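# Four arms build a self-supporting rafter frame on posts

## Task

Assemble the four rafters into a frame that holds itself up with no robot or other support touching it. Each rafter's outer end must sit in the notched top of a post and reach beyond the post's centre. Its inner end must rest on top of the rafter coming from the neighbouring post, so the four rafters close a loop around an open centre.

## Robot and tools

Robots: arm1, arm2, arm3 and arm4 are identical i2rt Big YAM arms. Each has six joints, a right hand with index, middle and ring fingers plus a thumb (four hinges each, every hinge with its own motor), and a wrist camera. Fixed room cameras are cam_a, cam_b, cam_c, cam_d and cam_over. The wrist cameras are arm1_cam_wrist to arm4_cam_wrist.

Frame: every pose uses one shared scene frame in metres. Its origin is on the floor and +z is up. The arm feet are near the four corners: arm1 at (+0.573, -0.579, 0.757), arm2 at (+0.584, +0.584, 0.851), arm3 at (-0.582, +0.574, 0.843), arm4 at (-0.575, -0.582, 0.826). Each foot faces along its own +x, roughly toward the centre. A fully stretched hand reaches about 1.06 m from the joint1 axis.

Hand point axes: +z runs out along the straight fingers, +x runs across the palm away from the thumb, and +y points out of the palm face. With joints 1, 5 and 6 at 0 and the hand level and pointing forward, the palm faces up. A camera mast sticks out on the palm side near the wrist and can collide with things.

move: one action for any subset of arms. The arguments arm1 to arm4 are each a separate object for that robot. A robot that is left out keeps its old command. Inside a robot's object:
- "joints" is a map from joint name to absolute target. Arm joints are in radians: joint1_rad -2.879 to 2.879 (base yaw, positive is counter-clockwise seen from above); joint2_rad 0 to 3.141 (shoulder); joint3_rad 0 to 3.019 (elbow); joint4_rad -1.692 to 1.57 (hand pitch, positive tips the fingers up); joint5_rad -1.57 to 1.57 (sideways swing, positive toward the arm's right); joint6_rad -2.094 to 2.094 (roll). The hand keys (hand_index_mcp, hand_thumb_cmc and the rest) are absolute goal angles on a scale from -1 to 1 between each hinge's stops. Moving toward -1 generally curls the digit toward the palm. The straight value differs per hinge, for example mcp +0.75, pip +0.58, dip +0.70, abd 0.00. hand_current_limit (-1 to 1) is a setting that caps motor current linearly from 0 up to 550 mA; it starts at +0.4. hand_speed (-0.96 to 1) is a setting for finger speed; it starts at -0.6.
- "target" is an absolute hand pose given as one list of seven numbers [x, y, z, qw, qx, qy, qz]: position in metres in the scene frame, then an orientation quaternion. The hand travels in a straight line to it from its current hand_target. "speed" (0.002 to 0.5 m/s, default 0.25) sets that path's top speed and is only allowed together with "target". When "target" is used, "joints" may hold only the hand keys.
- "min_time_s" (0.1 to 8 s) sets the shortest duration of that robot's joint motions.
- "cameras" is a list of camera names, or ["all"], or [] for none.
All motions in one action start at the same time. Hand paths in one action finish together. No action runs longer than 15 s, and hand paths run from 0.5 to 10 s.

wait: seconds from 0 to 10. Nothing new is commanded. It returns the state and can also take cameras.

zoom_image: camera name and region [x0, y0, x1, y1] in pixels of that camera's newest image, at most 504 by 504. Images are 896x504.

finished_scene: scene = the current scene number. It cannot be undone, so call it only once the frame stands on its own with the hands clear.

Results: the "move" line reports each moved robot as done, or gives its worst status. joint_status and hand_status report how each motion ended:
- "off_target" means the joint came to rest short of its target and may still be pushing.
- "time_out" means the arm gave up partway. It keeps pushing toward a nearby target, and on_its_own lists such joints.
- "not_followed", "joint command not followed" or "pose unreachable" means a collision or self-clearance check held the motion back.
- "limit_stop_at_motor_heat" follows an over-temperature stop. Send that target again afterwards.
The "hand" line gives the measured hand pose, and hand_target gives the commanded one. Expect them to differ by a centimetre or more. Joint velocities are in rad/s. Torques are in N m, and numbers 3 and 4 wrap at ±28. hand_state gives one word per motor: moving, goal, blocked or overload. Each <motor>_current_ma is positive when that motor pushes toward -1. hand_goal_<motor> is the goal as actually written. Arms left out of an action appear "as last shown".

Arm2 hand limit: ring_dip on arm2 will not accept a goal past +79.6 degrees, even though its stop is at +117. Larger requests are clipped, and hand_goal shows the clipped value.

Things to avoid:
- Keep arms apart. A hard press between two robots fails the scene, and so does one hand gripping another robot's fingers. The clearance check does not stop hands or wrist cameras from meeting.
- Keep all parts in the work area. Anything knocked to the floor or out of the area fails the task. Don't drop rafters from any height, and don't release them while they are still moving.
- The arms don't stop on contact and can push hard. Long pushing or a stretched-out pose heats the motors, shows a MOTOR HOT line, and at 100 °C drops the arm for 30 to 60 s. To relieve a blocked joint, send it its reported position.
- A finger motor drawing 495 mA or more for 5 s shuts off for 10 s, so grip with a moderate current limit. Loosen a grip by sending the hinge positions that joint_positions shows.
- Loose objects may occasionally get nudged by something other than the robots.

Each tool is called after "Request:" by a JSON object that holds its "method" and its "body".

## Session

Request:
{"method": "move", "body": {"cameras": ["all"]}}

Scene clock: 0.00 s.
Joint torques (N m): no reading
Heat: arm1: hottest joint2_rad 31 °C; arm2: hottest joint2_rad 32 °C; arm3: hottest joint3_rad 30 °C; arm4: hottest joint3_rad 30 °C.
Joint velocities: within noise
arm1.joint_positions: joint1_rad=-0.008 joint2_rad=+0.642 joint3_rad=+1.418 joint4_rad=-1.269 joint5_rad=+0.072 joint6_rad=+1.113 hand_index_mcp=+0.753 hand_index_abd=+0.000 hand_index_pip=+0.577 hand_index_dip=+0.696 hand_middle_mcp=+0.753 hand_middle_abd=+0.000 hand_middle_pip=+0.577 hand_middle_dip=+0.696 hand_ring_mcp=+0.753 hand_ring_abd=+0.000 hand_ring_pip=+0.577 hand_ring_dip=+0.696 hand_thumb_cmc=+0.714 hand_thumb_axl=+0.677 hand_thumb_mcp=+0.226 hand_thumb_ipl=+0.168 hand_current_limit=+0.400 hand_speed=-0.600
arm1.joint_status: not commanded
arm1.hand_state: goal,goal,goal,goal,goal,goal,goal,goal,goal,goal,goal,goal,goal,goal,goal,goal
arm1.index_mcp_current_ma: 0
arm1.index_abd_current_ma: 0
arm1.index_pip_current_ma: 0
arm1.index_dip_current_ma: 0
arm1.middle_mcp_current_ma: 0
arm1.middle_abd_current_ma: 0
arm1.middle_pip_current_ma: 0
arm1.middle_dip_current_ma: 0
arm1.ring_mcp_current_ma: 0
arm1.ring_abd_current_ma: 0
arm1.ring_pip_current_ma: 0
arm1.ring_dip_current_ma: 0
arm1.thumb_cmc_current_ma: 0
arm1.thumb_axl_current_ma: 0
arm1.thumb_mcp_current_ma: 0
arm1.thumb_ipl_current_ma: 0
arm1.hand_goal_index_mcp: 0.754
arm1.hand_goal_index_abd: 0.000
arm1.hand_goal_index_pip: 0.576
arm1.hand_goal_index_dip: 0.696
arm1.hand_goal_middle_mcp: 0.754
arm1.hand_goal_middle_abd: 0.000
arm1.hand_goal_middle_pip: 0.576
arm1.hand_goal_middle_dip: 0.696
arm1.hand_goal_ring_mcp: 0.754
arm1.hand_goal_ring_abd: 0.000
arm1.hand_goal_ring_pip: 0.576
arm1.hand_goal_ring_dip: 0.696
arm1.hand_goal_thumb_cmc: 0.714
arm1.hand_goal_thumb_axl: 0.678
arm1.hand_goal_thumb_mcp: 0.226
arm1.hand_goal_thumb_ipl: 0.168
arm1.hand: x=+0.4654 y=-0.3292 z=+1.3366 quat_wxyz=(-0.396, +0.161, +0.843, +0.325) (m; scene frame)
arm1.hand_target: x=+0.4676 y=-0.3315 z=+1.3484 quat_wxyz=(-0.406, +0.160, +0.836, +0.332) (m; scene frame)
arm1.hand_status: not commanded
arm2.joint_positions: joint1_rad=+0.221 joint2_rad=+0.632 joint3_rad=+1.380 joint4_rad=-1.379 joint5_rad=+0.012 joint6_rad=+1.044 hand_index_mcp=+0.753 hand_index_abd=+0.000 hand_index_pip=+0.577 hand_index_dip=+0.696 hand_middle_mcp=+0.753 hand_middle_abd=+0.000 hand_middle_pip=+0.577 hand_middle_dip=+0.696 hand_ring_mcp=+0.753 hand_ring_abd=+0.000 hand_ring_pip=+0.577 hand_ring_dip=+0.696 hand_thumb_cmc=+0.714 hand_thumb_axl=+0.677 hand_thumb_mcp=+0.226 hand_thumb_ipl=+0.168 hand_current_limit=+0.400 hand_speed=-0.600
arm2.joint_status: not commanded
arm2.hand_state: goal,goal,goal,goal,goal,goal,goal,goal,goal,goal,goal,goal,goal,goal,goal,goal
arm2.index_mcp_current_ma: 0
arm2.index_abd_current_ma: 0
arm2.index_pip_current_ma: 0
arm2.index_dip_current_ma: 0
arm2.middle_mcp_current_ma: 0
arm2.middle_abd_current_ma: 0
arm2.middle_pip_current_ma: 0
arm2.middle_dip_current_ma: 0
arm2.ring_mcp_current_ma: 0
arm2.ring_abd_current_ma: 0
arm2.ring_pip_current_ma: 0
arm2.ring_dip_current_ma: 0
arm2.thumb_cmc_current_ma: 0
arm2.thumb_axl_current_ma: 0
arm2.thumb_mcp_current_ma: 0
arm2.thumb_ipl_current_ma: 0
arm2.hand_goal_index_mcp: 0.754
arm2.hand_goal_index_abd: 0.000
arm2.hand_goal_index_pip: 0.576
arm2.hand_goal_index_dip: 0.696
arm2.hand_goal_middle_mcp: 0.754
arm2.hand_goal_middle_abd: 0.000
arm2.hand_goal_middle_pip: 0.576
arm2.hand_goal_middle_dip: 0.696
arm2.hand_goal_ring_mcp: 0.754
arm2.hand_goal_ring_abd: 0.000
arm2.hand_goal_ring_pip: 0.576
arm2.hand_goal_ring_dip: 0.696
arm2.hand_goal_thumb_cmc: 0.714
arm2.hand_goal_thumb_axl: 0.678
arm2.hand_goal_thumb_mcp: 0.226
arm2.hand_goal_thumb_ipl: 0.168
arm2.hand: x=+0.3763 y=+0.4205 z=+1.3933 quat_wxyz=(+0.441, +0.612, -0.649, +0.095) (m; scene frame)
arm2.hand_target: x=+0.3776 y=+0.4223 z=+1.4031 quat_wxyz=(+0.451, +0.609, -0.646, +0.097) (m; scene frame)
arm2.hand_status: not commanded
arm3.joint_positions: joint1_rad=-0.460 joint2_rad=+0.588 joint3_rad=+1.400 joint4_rad=-1.169 joint5_rad=+0.099 joint6_rad=+1.060 hand_index_mcp=+0.753 hand_index_abd=+0.000 hand_index_pip=+0.577 hand_index_dip=+0.696 hand_middle_mcp=+0.753 hand_middle_abd=+0.000 hand_middle_pip=+0.577 hand_middle_dip=+0.696 hand_ring_mcp=+0.753 hand_ring_abd=+0.000 hand_ring_pip=+0.577 hand_ring_dip=+0.696 hand_thumb_cmc=+0.714 hand_thumb_axl=+0.677 hand_thumb_mcp=+0.226 hand_thumb_ipl=+0.168 hand_current_limit=+0.400 hand_speed=-0.600
arm3.joint_status: not commanded
arm3.hand_state: goal,goal,goal,goal,goal,goal,goal,goal,goal,goal,goal,goal,goal,goal,goal,goal
arm3.index_mcp_current_ma: 0
arm3.index_abd_current_ma: 0
arm3.index_pip_current_ma: 0
arm3.index_dip_current_ma: 0
arm3.middle_mcp_current_ma: 0
arm3.middle_abd_current_ma: 0
arm3.middle_pip_current_ma: 0
arm3.middle_dip_current_ma: 0
arm3.ring_mcp_current_ma: 0
arm3.ring_abd_current_ma: 0
arm3.ring_pip_current_ma: 0
arm3.ring_dip_current_ma: 0
arm3.thumb_cmc_current_ma: 0
arm3.thumb_axl_current_ma: 0
arm3.thumb_mcp_current_ma: 0
arm3.thumb_ipl_current_ma: 0
arm3.hand_goal_index_mcp: 0.754
arm3.hand_goal_index_abd: 0.000
arm3.hand_goal_index_pip: 0.576
arm3.hand_goal_index_dip: 0.696
arm3.hand_goal_middle_mcp: 0.754
arm3.hand_goal_middle_abd: 0.000
arm3.hand_goal_middle_pip: 0.576
arm3.hand_goal_middle_dip: 0.696
arm3.hand_goal_ring_mcp: 0.754
arm3.hand_goal_ring_abd: 0.000
arm3.hand_goal_ring_pip: 0.576
arm3.hand_goal_ring_dip: 0.696
arm3.hand_goal_thumb_cmc: 0.714
arm3.hand_goal_thumb_axl: 0.678
arm3.hand_goal_thumb_mcp: 0.226
arm3.hand_goal_thumb_ipl: 0.168
arm3.hand: x=-0.5775 y=+0.3166 z=+1.4546 quat_wxyz=(+0.455, +0.768, -0.291, +0.345) (m; scene frame)
arm3.hand_target: x=-0.5791 y=+0.3208 z=+1.4654 quat_wxyz=(+0.462, +0.761, -0.289, +0.352) (m; scene frame)
arm3.hand_status: not commanded
arm4.joint_positions: joint1_rad=+0.430 joint2_rad=+0.528 joint3_rad=+1.343 joint4_rad=-1.235 joint5_rad=-0.013 joint6_rad=+1.094 hand_index_mcp=+0.753 hand_index_abd=+0.000 hand_index_pip=+0.577 hand_index_dip=+0.696 hand_middle_mcp=+0.753 hand_middle_abd=+0.000 hand_middle_pip=+0.577 hand_middle_dip=+0.696 hand_ring_mcp=+0.753 hand_ring_abd=+0.000 hand_ring_pip=+0.577 hand_ring_dip=+0.696 hand_thumb_cmc=+0.714 hand_thumb_axl=+0.677 hand_thumb_mcp=+0.226 hand_thumb_ipl=+0.168 hand_current_limit=+0.400 hand_speed=-0.600
arm4.joint_status: not commanded
arm4.hand_state: goal,goal,goal,goal,goal,goal,goal,goal,goal,goal,goal,goal,goal,goal,goal,goal
arm4.index_mcp_current_ma: 0
arm4.index_abd_current_ma: 0
arm4.index_pip_current_ma: 0
arm4.index_dip_current_ma: 0
arm4.middle_mcp_current_ma: 0
arm4.middle_abd_current_ma: 0
arm4.middle_pip_current_ma: 0
arm4.middle_dip_current_ma: 0
arm4.ring_mcp_current_ma: 0
arm4.ring_abd_current_ma: 0
arm4.ring_pip_current_ma: 0
arm4.ring_dip_current_ma: 0
arm4.thumb_cmc_current_ma: 0
arm4.thumb_axl_current_ma: 0
arm4.thumb_mcp_current_ma: 0
arm4.thumb_ipl_current_ma: 0
arm4.hand_goal_index_mcp: 0.754
arm4.hand_goal_index_abd: 0.000
arm4.hand_goal_index_pip: 0.576
arm4.hand_goal_index_dip: 0.696
arm4.hand_goal_middle_mcp: 0.754
arm4.hand_goal_middle_abd: 0.000
arm4.hand_goal_middle_pip: 0.576
arm4.hand_goal_middle_dip: 0.696
arm4.hand_goal_ring_mcp: 0.754
arm4.hand_goal_ring_abd: 0.000
arm4.hand_goal_ring_pip: 0.576
arm4.hand_goal_ring_dip: 0.696
arm4.hand_goal_thumb_cmc: 0.714
arm4.hand_goal_thumb_axl: 0.678
arm4.hand_goal_thumb_mcp: 0.226
arm4.hand_goal_thumb_ipl: 0.168
arm4.hand: x=-0.4285 y=-0.3851 z=+1.3975 quat_wxyz=(-0.215, +0.534, +0.650, +0.496) (m; scene frame)
arm4.hand_target: x=-0.4297 y=-0.3891 z=+1.4075 quat_wxyz=(-0.219, +0.530, +0.645, +0.504) (m; scene frame)
arm4.hand_status: not commanded
pictures: arm1_cam_wrist, arm2_cam_wrist, arm3_cam_wrist, arm4_cam_wrist, cam_a, cam_b, cam_c, cam_d, cam_over

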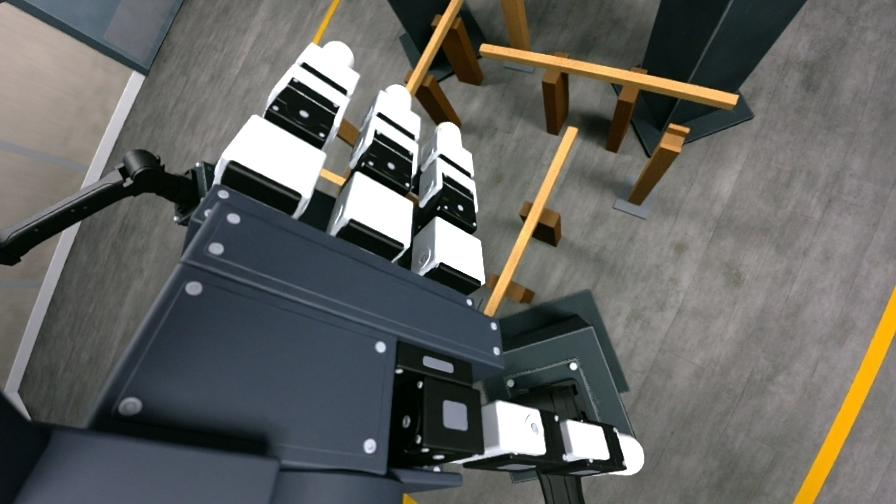

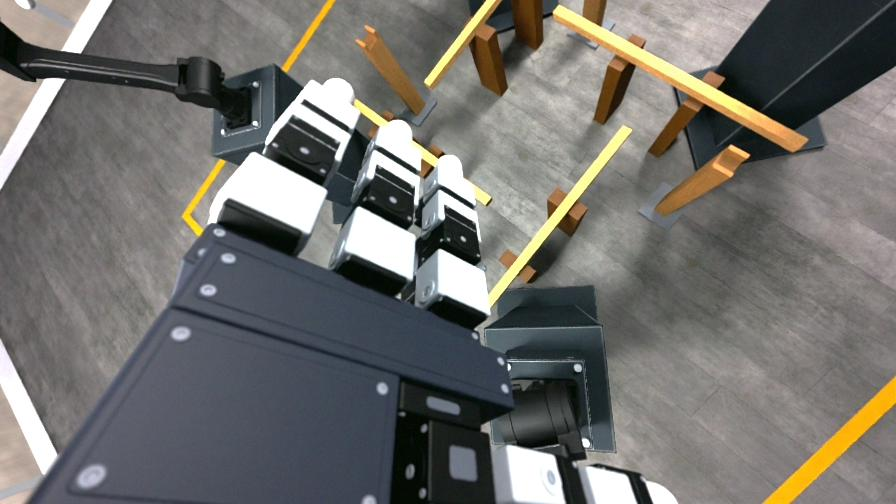

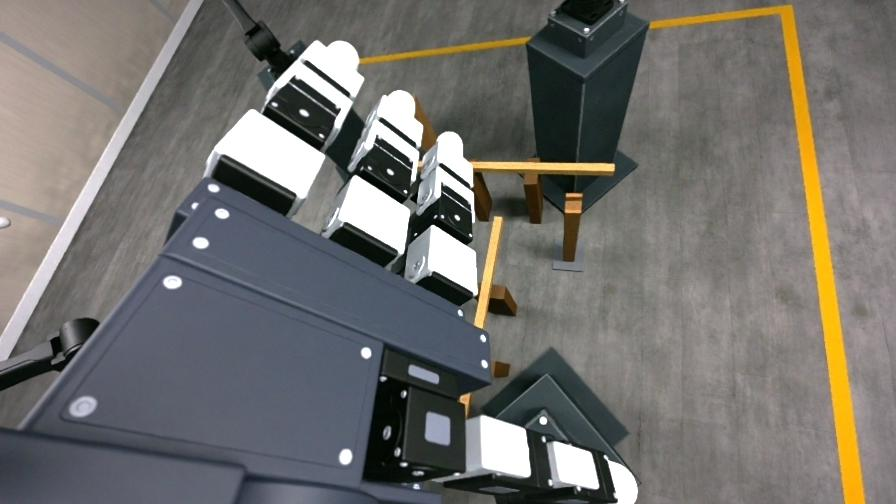

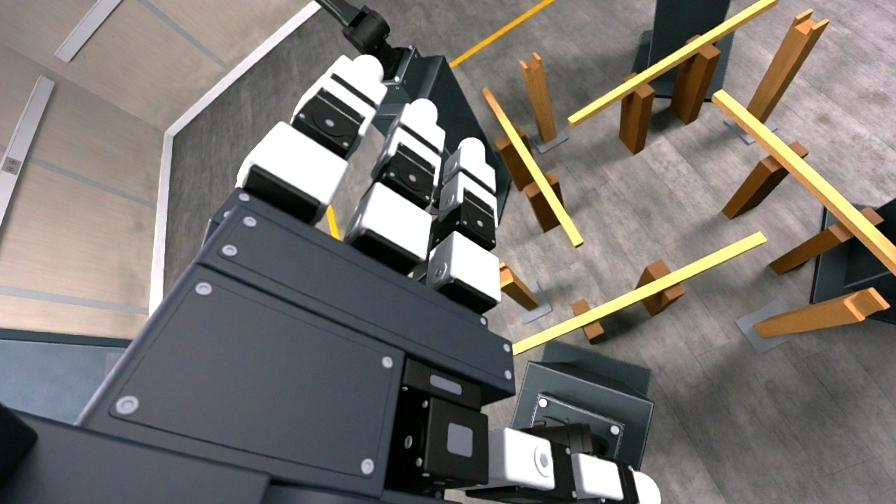

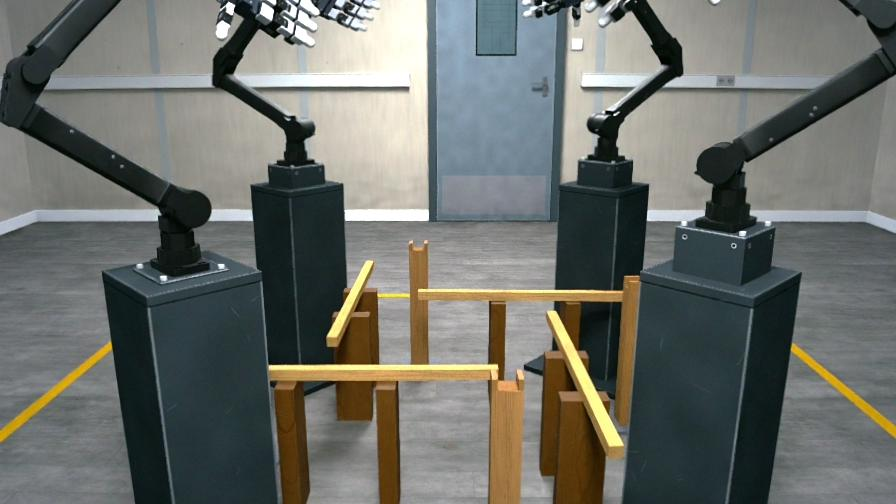

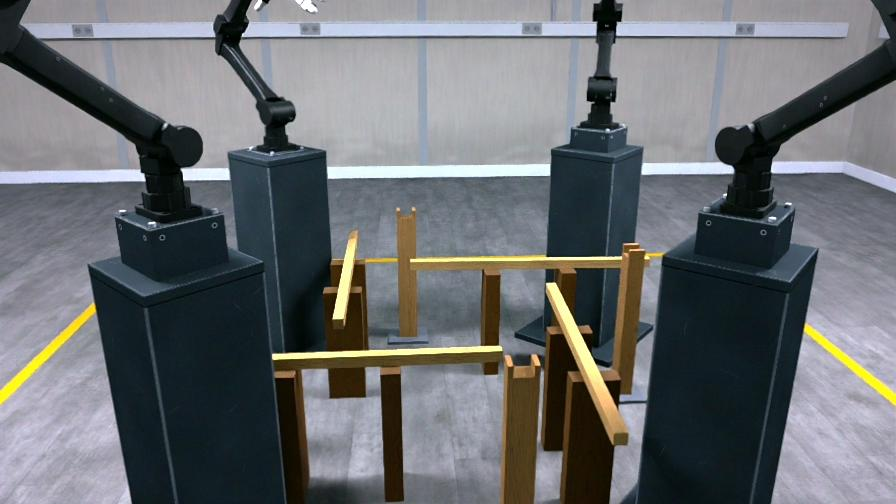

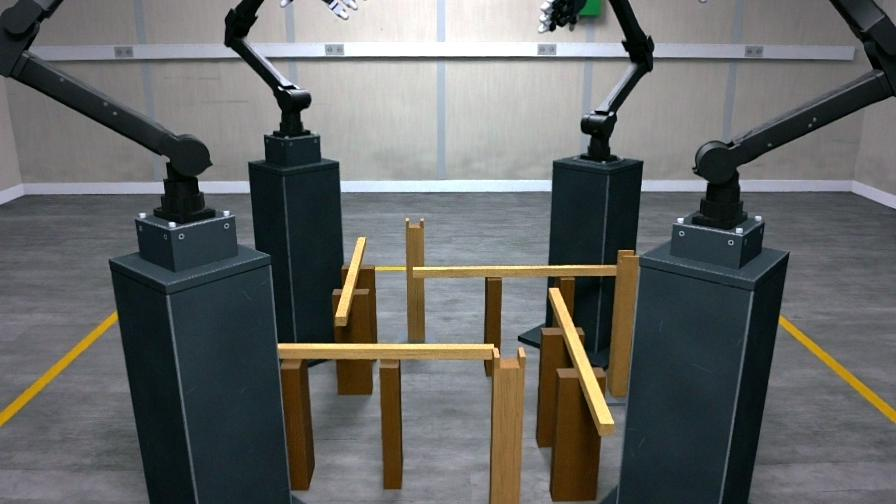

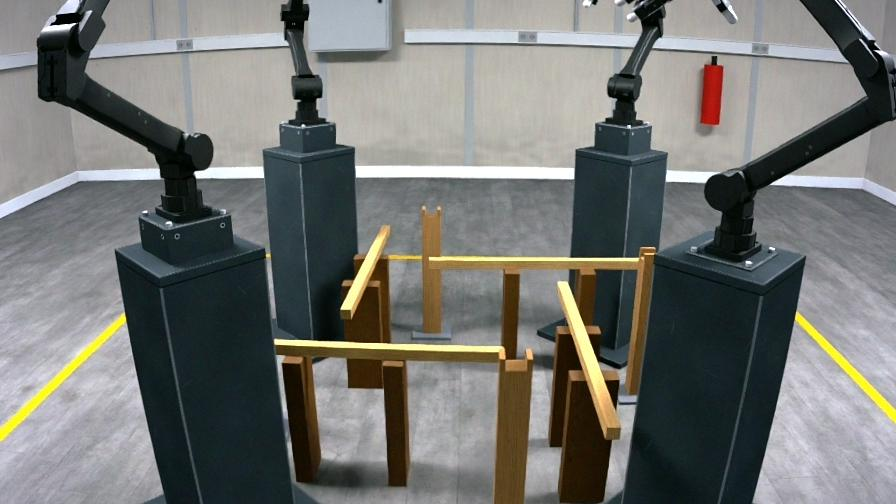

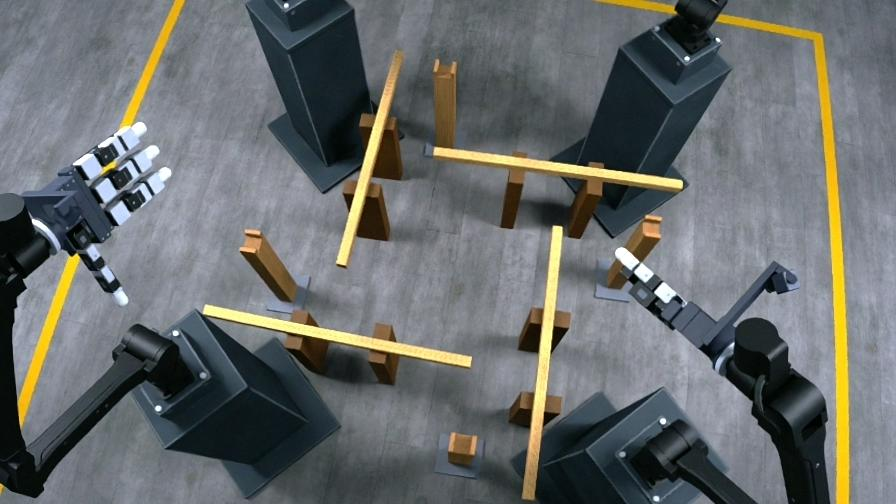

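Request:
{"method": "zoom_image", "body": {"camera": "cam_over", "region": [190, 200, 490, 500]}}

Request:
{"method": "zoom_image", "body": {"camera": "cam_over", "region": [420, 100, 720, 400]}}

Request:
{"method": "zoom_image", "body": {"camera": "cam_over", "region": [300, 20, 520, 240]}}

Request:
{"method": "zoom_image", "body": {"camera": "cam_over", "region": [420, 300, 620, 500]}}

Scaled by 1.680.

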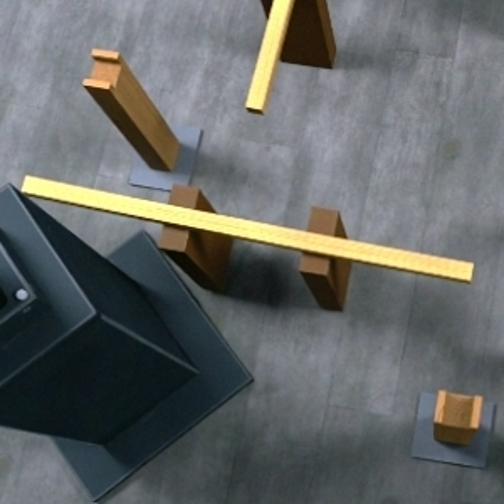

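Scaled by 1.680.

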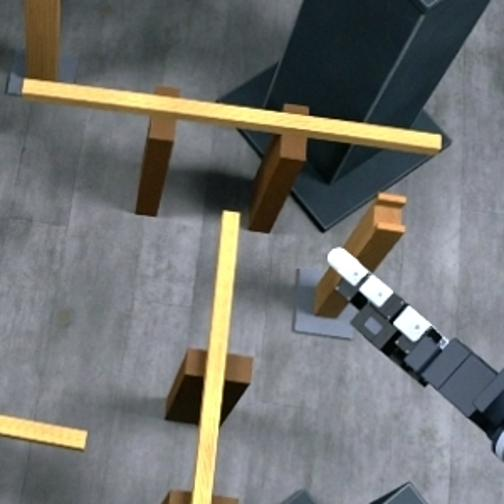

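Scaled by 2.291.

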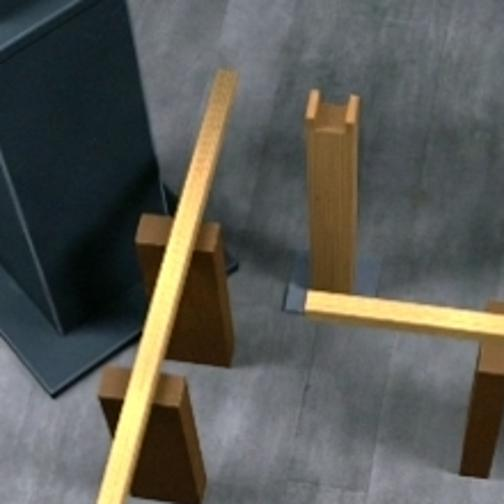

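Scaled by 2.520.

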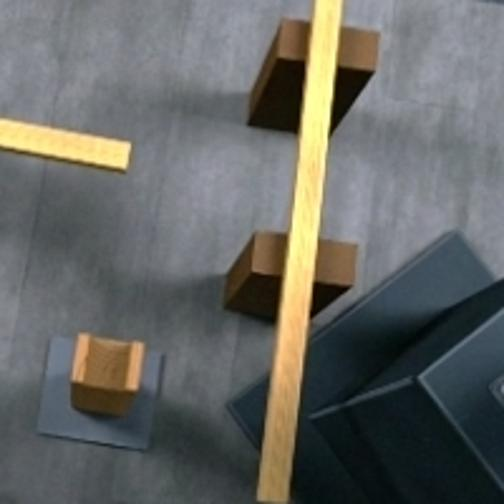

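Request:
{"method": "zoom_image", "body": {"camera": "cam_a", "region": [460, 280, 660, 480]}}

Request:
{"method": "zoom_image", "body": {"camera": "cam_a", "region": [260, 240, 500, 420]}}

Request:
{"method": "zoom_image", "body": {"camera": "cam_d", "region": [460, 260, 660, 460]}}

Request:
{"method": "zoom_image", "body": {"camera": "cam_d", "region": [260, 210, 540, 390]}}

Request:
{"method": "zoom_image", "body": {"camera": "cam_b", "region": [460, 260, 660, 460]}}

Request:
{"method": "zoom_image", "body": {"camera": "cam_b", "region": [260, 210, 540, 390]}}

Request:
{"method": "zoom_image", "body": {"camera": "cam_c", "region": [460, 260, 660, 460]}}

Request:
{"method": "zoom_image", "body": {"camera": "cam_c", "region": [260, 210, 540, 390]}}

Scaled by 2.520.

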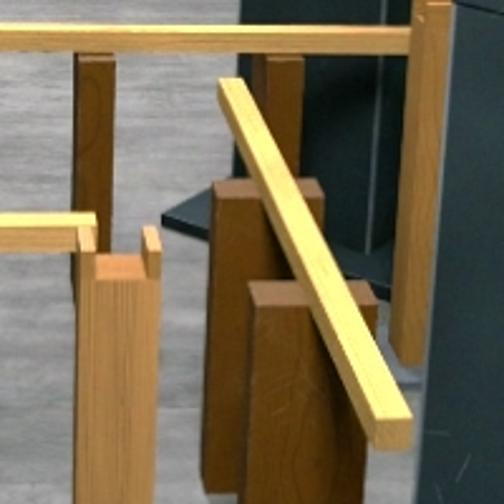

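Scaled by 2.100.

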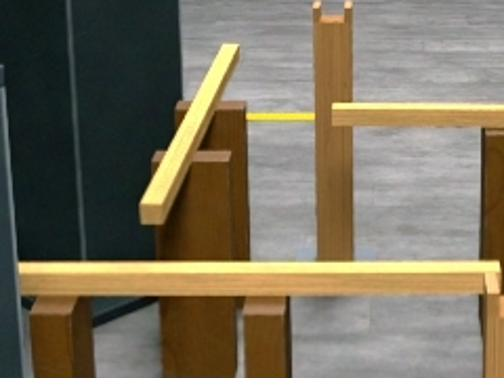

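Scaled by 2.520.

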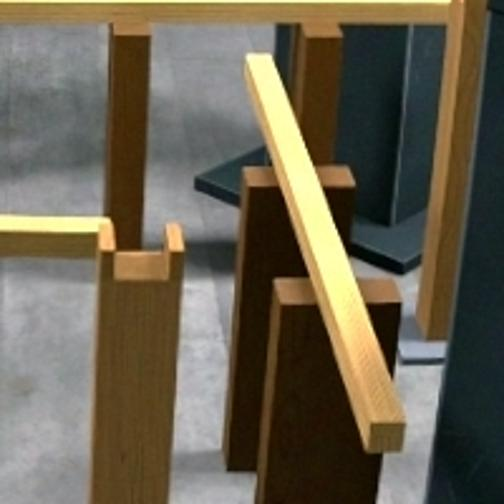

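Scaled by 1.800.

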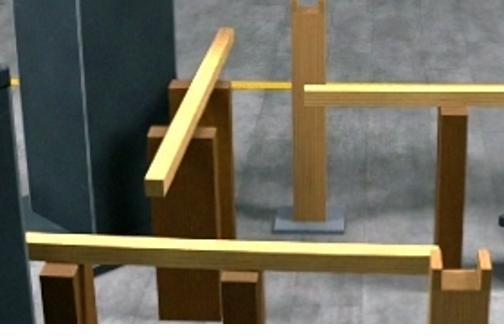

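Scaled by 2.520.

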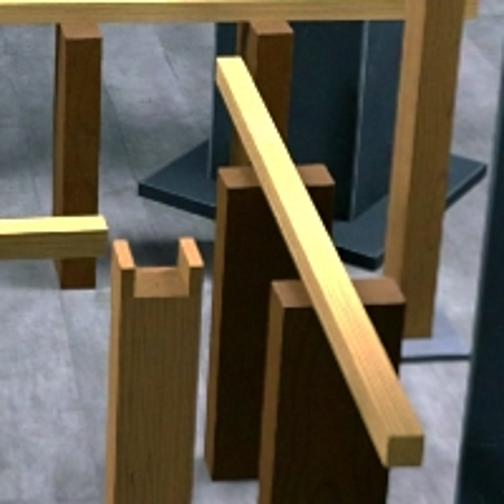

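Scaled by 1.800.

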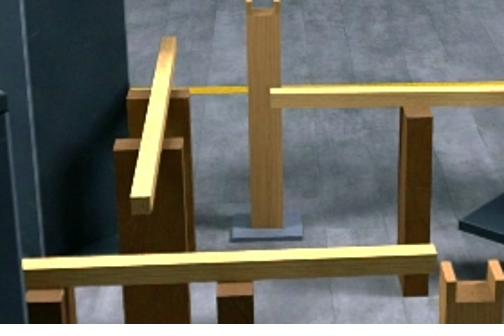

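Scaled by 2.520.

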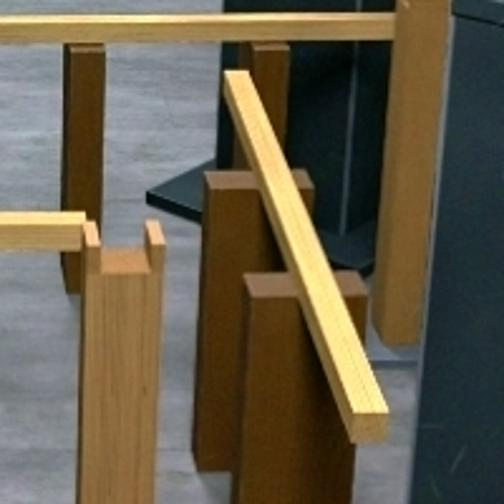

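Scaled by 1.800.

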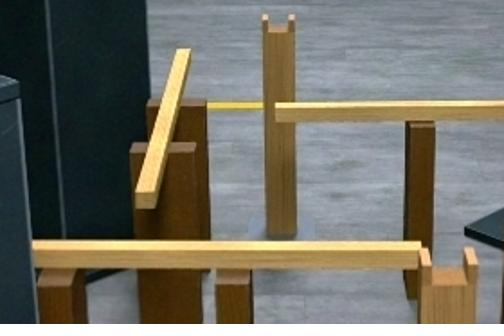

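Request:
{"method": "move", "body": {"arm1": {"joints":{"joint1_rad":-0.18,"joint2_rad":1.484,"joint3_rad":0.707,"joint4_rad":-0.693,"joint5_rad":0.09,"joint6_rad":-0.91,"hand_thumb_cmc":-0.57},"min_time_s":5}, "arm2": {"joints":{"joint1_rad":-0.089,"joint2_rad":1.684,"joint3_rad":0.532,"joint4_rad":-0.349,"joint5_rad":0.085,"joint6_rad":-0.841,"hand_thumb_cmc":-0.57},"min_time_s":5}, "arm3": {"joints":{"joint1_rad":-0.205,"joint2_rad":1.667,"joint3_rad":0.567,"joint4_rad":-0.379,"joint5_rad":0.091,"joint6_rad":-0.88,"hand_thumb_cmc":-0.57},"min_time_s":5}, "arm4": {"joints":{"joint1_rad":-0.19,"joint2_rad":1.562,"joint3_rad":0.497,"joint4_rad":-0.358,"joint5_rad":0.125,"joint6_rad":-0.866,"hand_thumb_cmc":-0.57},"min_time_s":5}, "cameras": ["cam_a","cam_d","cam_over"]}}

Scene clock: 152.67 s.
Joint torques (N m): arm1=[-0.73 -7.82 6.28 1.13 -0.01 -0.16] | arm2=[-1.08 -10.4 3.32 1.21 0.03 -0.08] | arm3=[-0.85 -5.3 3.97 0.61 -0.01 0.02] | arm4=[-0.44 -6.77 4.9 1.16 0.13 -0.09]
Heat: arm1: hottest joint3_rad 40 °C; arm2: hottest joint3_rad 39 °C; arm3: hottest joint3_rad 36 °C; arm4: hottest joint3_rad 38 °C.
move: arm1 done; arm2 done; arm3 done; arm4 done
Joint velocities: within noise
arm1.joint_positions: joint1_rad=-0.169 joint2_rad=+1.474 joint3_rad=+0.705 joint4_rad=-0.705 joint5_rad=+0.087 joint6_rad=-0.897 hand_index_mcp=+0.755 hand_index_abd=+0.000 hand_index_pip=+0.577 hand_index_dip=+0.696 hand_middle_mcp=+0.755 hand_middle_abd=+0.000 hand_middle_pip=+0.577 hand_middle_dip=+0.696 hand_ring_mcp=+0.755 hand_ring_abd=+0.000 hand_ring_pip=+0.577 hand_ring_dip=+0.696 hand_thumb_cmc=-0.569 hand_thumb_axl=+0.677 hand_thumb_mcp=+0.223 hand_thumb_ipl=+0.168 hand_current_limit=+0.400 hand_speed=-0.600
arm1.joint_status: all done
arm1.hand_state: goal,goal,goal,goal,goal,goal,goal,goal,goal,goal,goal,goal,goal,goal,goal,goal
arm1.index_mcp_current_ma: 4
arm1.index_abd_current_ma: 1
arm1.index_pip_current_ma: 2
arm1.index_dip_current_ma: 0
arm1.middle_mcp_current_ma: 4
arm1.middle_abd_current_ma: 1
arm1.middle_pip_current_ma: 2
arm1.middle_dip_current_ma: 0
arm1.ring_mcp_current_ma: 3
arm1.ring_abd_current_ma: 1
arm1.ring_pip_current_ma: 2
arm1.ring_dip_current_ma: 0
arm1.thumb_cmc_current_ma: 4
arm1.thumb_axl_current_ma: -3
arm1.thumb_mcp_current_ma: -12
arm1.thumb_ipl_current_ma: -1
arm1.hand_goal_index_mcp: 0.754
arm1.hand_goal_index_abd: 0.000
arm1.hand_goal_index_pip: 0.576
arm1.hand_goal_index_dip: 0.696
arm1.hand_goal_middle_mcp: 0.754
arm1.hand_goal_middle_abd: 0.000
arm1.hand_goal_middle_pip: 0.576
arm1.hand_goal_middle_dip: 0.696
arm1.hand_goal_ring_mcp: 0.754
arm1.hand_goal_ring_abd: 0.000
arm1.hand_goal_ring_pip: 0.576
arm1.hand_goal_ring_dip: 0.696
arm1.hand_goal_thumb_cmc: -0.570
arm1.hand_goal_thumb_axl: 0.678
arm1.hand_goal_thumb_mcp: 0.226
arm1.hand_goal_thumb_ipl: 0.168
arm1.hand: x=+0.2994 y=-0.2561 z=+0.7608 quat_wxyz=(+0.050, -0.684, +0.727, +0.040) (m; scene frame)
arm1.hand_target: x=+0.3017 y=-0.2517 z=+0.7582 quat_wxyz=(+0.052, -0.684, +0.726, +0.041) (m; scene frame)
arm1.hand_status: not commanded
arm2.joint_positions: joint1_rad=-0.079 joint2_rad=+1.669 joint3_rad=+0.534 joint4_rad=-0.359 joint5_rad=+0.083 joint6_rad=-0.834 hand_index_mcp=+0.755 hand_index_abd=+0.000 hand_index_pip=+0.577 hand_index_dip=+0.696 hand_middle_mcp=+0.755 hand_middle_abd=+0.000 hand_middle_pip=+0.577 hand_middle_dip=+0.696 hand_ring_mcp=+0.755 hand_ring_abd=+0.000 hand_ring_pip=+0.577 hand_ring_dip=+0.696 hand_thumb_cmc=-0.569 hand_thumb_axl=+0.677 hand_thumb_mcp=+0.224 hand_thumb_ipl=+0.168 hand_current_limit=+0.400 hand_speed=-0.600
arm2.joint_status: all done
arm2.hand_state: goal,goal,goal,goal,goal,goal,goal,goal,goal,goal,goal,goal,goal,goal,goal,goal
arm2.index_mcp_current_ma: 2
arm2.index_abd_current_ma: 0
arm2.index_pip_current_ma: 1
arm2.index_dip_current_ma: 0
arm2.middle_mcp_current_ma: 2
arm2.middle_abd_current_ma: 0
arm2.middle_pip_current_ma: 1
arm2.middle_dip_current_ma: 0
arm2.ring_mcp_current_ma: 2
arm2.ring_abd_current_ma: 0
arm2.ring_pip_current_ma: 1
arm2.ring_dip_current_ma: 0
arm2.thumb_cmc_current_ma: 2
arm2.thumb_axl_current_ma: -1
arm2.thumb_mcp_current_ma: -6
arm2.thumb_ipl_current_ma: -1
arm2.hand_goal_index_mcp: 0.754
arm2.hand_goal_index_abd: 0.000
arm2.hand_goal_index_pip: 0.576
arm2.hand_goal_index_dip: 0.696
arm2.hand_goal_middle_mcp: 0.754
arm2.hand_goal_middle_abd: 0.000
arm2.hand_goal_middle_pip: 0.576
arm2.hand_goal_middle_dip: 0.696
arm2.hand_goal_ring_mcp: 0.754
arm2.hand_goal_ring_abd: 0.000
arm2.hand_goal_ring_pip: 0.576
arm2.hand_goal_ring_dip: 0.696
arm2.hand_goal_thumb_cmc: -0.570
arm2.hand_goal_thumb_axl: 0.678
arm2.hand_goal_thumb_mcp: 0.226
arm2.hand_goal_thumb_ipl: 0.168
arm2.hand: x=+0.3101 y=+0.3178 z=+0.7608 quat_wxyz=(-0.009, +0.998, -0.026, -0.058) (m; scene frame)
arm2.hand_target: x=+0.3098 y=+0.3220 z=+0.7555 quat_wxyz=(-0.013, +0.998, -0.027, -0.056) (m; scene frame)
arm2.hand_status: not commanded
arm3.joint_positions: joint1_rad=-0.213 joint2_rad=+1.649 joint3_rad=+0.568 joint4_rad=-0.388 joint5_rad=+0.093 joint6_rad=-0.868 hand_index_mcp=+0.755 hand_index_abd=+0.001 hand_index_pip=+0.577 hand_index_dip=+0.696 hand_middle_mcp=+0.755 hand_middle_abd=+0.001 hand_middle_pip=+0.577 hand_middle_dip=+0.696 hand_ring_mcp=+0.755 hand_ring_abd=+0.001 hand_ring_pip=+0.577 hand_ring_dip=+0.696 hand_thumb_cmc=-0.569 hand_thumb_axl=+0.677 hand_thumb_mcp=+0.224 hand_thumb_ipl=+0.168 hand_current_limit=+0.400 hand_speed=-0.600
arm3.joint_status: all done
arm3.hand_state: goal,goal,goal,goal,goal,goal,goal,goal,goal,goal,goal,goal,goal,goal,goal,goal
arm3.index_mcp_current_ma: 1
arm3.index_abd_current_ma: 1
arm3.index_pip_current_ma: 1
arm3.index_dip_current_ma: 0
arm3.middle_mcp_current_ma: 1
arm3.middle_abd_current_ma: 0
arm3.middle_pip_current_ma: 1
arm3.middle_dip_current_ma: 0
arm3.ring_mcp_current_ma: 1
arm3.ring_abd_current_ma: 1
arm3.ring_pip_current_ma: 1
arm3.ring_dip_current_ma: 0
arm3.thumb_cmc_current_ma: 1
arm3.thumb_axl_current_ma: -1
arm3.thumb_mcp_current_ma: -5
arm3.thumb_ipl_current_ma: 0
arm3.hand_goal_index_mcp: 0.754
arm3.hand_goal_index_abd: 0.000
arm3.hand_goal_index_pip: 0.576
arm3.hand_goal_index_dip: 0.696
arm3.hand_goal_middle_mcp: 0.754
arm3.hand_goal_middle_abd: 0.000
arm3.hand_goal_middle_pip: 0.576
arm3.hand_goal_middle_dip: 0.696
arm3.hand_goal_ring_mcp: 0.754
arm3.hand_goal_ring_abd: 0.000
arm3.hand_goal_ring_pip: 0.576
arm3.hand_goal_ring_dip: 0.696
arm3.hand_goal_thumb_cmc: -0.570
arm3.hand_goal_thumb_axl: 0.678
arm3.hand_goal_thumb_mcp: 0.226
arm3.hand_goal_thumb_ipl: 0.168
arm3.hand: x=-0.3187 y=+0.2761 z=+0.7635 quat_wxyz=(+0.043, +0.727, +0.682, -0.057) (m; scene frame)
arm3.hand_target: x=-0.3170 y=+0.2814 z=+0.7571 quat_wxyz=(+0.038, +0.721, +0.690, -0.056) (m; scene frame)
arm3.hand_status: not commanded
arm4.joint_positions: joint1_rad=-0.182 joint2_rad=+1.544 joint3_rad=+0.509 joint4_rad=-0.371 joint5_rad=+0.123 joint6_rad=-0.854 hand_index_mcp=+0.755 hand_index_abd=+0.001 hand_index_pip=+0.577 hand_index_dip=+0.696 hand_middle_mcp=+0.755 hand_middle_abd=+0.001 hand_middle_pip=+0.577 hand_middle_dip=+0.696 hand_ring_mcp=+0.755 hand_ring_abd=+0.001 hand_ring_pip=+0.577 hand_ring_dip=+0.696 hand_thumb_cmc=-0.570 hand_thumb_axl=+0.677 hand_thumb_mcp=+0.224 hand_thumb_ipl=+0.168 hand_current_limit=+0.400 hand_speed=-0.600
arm4.joint_status: all done
arm4.hand_state: goal,goal,goal,goal,goal,goal,goal,goal,goal,goal,goal,goal,goal,goal,goal,goal
arm4.index_mcp_current_ma: 0
arm4.index_abd_current_ma: 0
arm4.index_pip_current_ma: 0
arm4.index_dip_current_ma: 0
arm4.middle_mcp_current_ma: 0
arm4.middle_abd_current_ma: 0
arm4.middle_pip_current_ma: 0
arm4.middle_dip_current_ma: 0
arm4.ring_mcp_current_ma: 0
arm4.ring_abd_current_ma: 0
arm4.ring_pip_current_ma: 0
arm4.ring_dip_current_ma: 0
arm4.thumb_cmc_current_ma: 0
arm4.thumb_axl_current_ma: 0
arm4.thumb_mcp_current_ma: -1
arm4.thumb_ipl_current_ma: 0
arm4.hand_goal_index_mcp: 0.754
arm4.hand_goal_index_abd: 0.000
arm4.hand_goal_index_pip: 0.576
arm4.hand_goal_index_dip: 0.696
arm4.hand_goal_middle_mcp: 0.754
arm4.hand_goal_middle_abd: 0.000
arm4.hand_goal_middle_pip: 0.576
arm4.hand_goal_middle_dip: 0.696
arm4.hand_goal_ring_mcp: 0.754
arm4.hand_goal_ring_abd: 0.000
arm4.hand_goal_ring_pip: 0.576
arm4.hand_goal_ring_dip: 0.696
arm4.hand_goal_thumb_cmc: -0.570
arm4.hand_goal_thumb_axl: 0.678
arm4.hand_goal_thumb_mcp: 0.226
arm4.hand_goal_thumb_ipl: 0.168
arm4.hand: x=-0.2865 y=-0.3213 z=+0.7690 quat_wxyz=(+0.102, +0.030, +0.994, +0.001) (m; scene frame)
arm4.hand_target: x=-0.2909 y=-0.3285 z=+0.7597 quat_wxyz=(+0.096, +0.027, +0.995, -0.006) (m; scene frame)
arm4.hand_status: not commanded
pictures: cam_a, cam_d, cam_over

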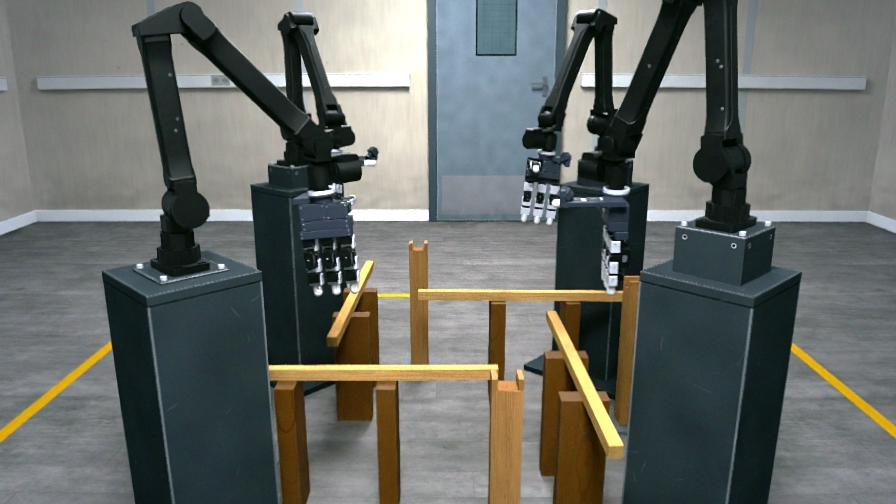

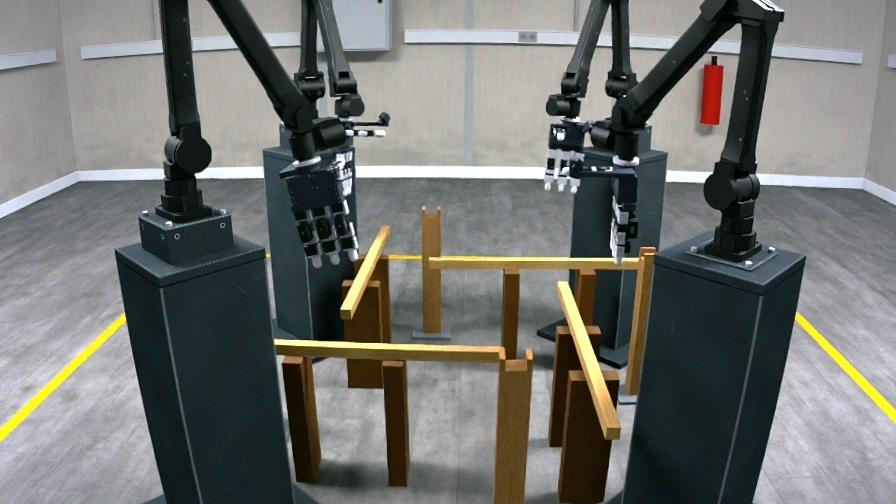

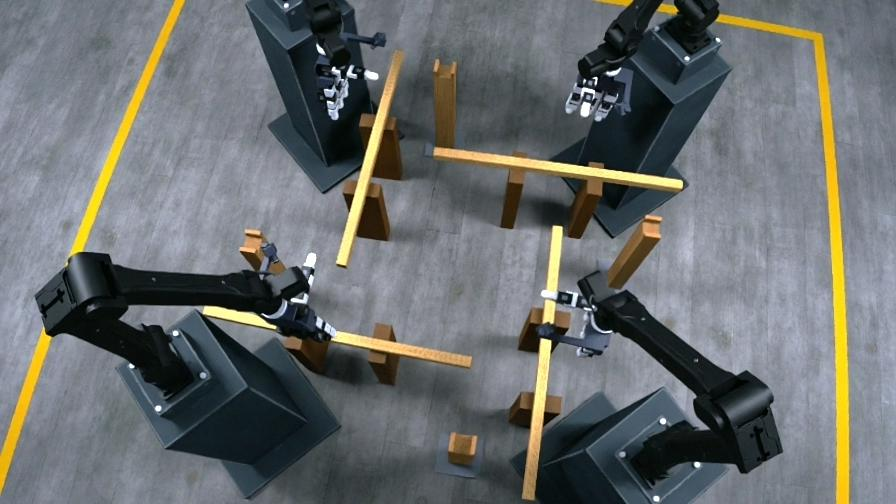

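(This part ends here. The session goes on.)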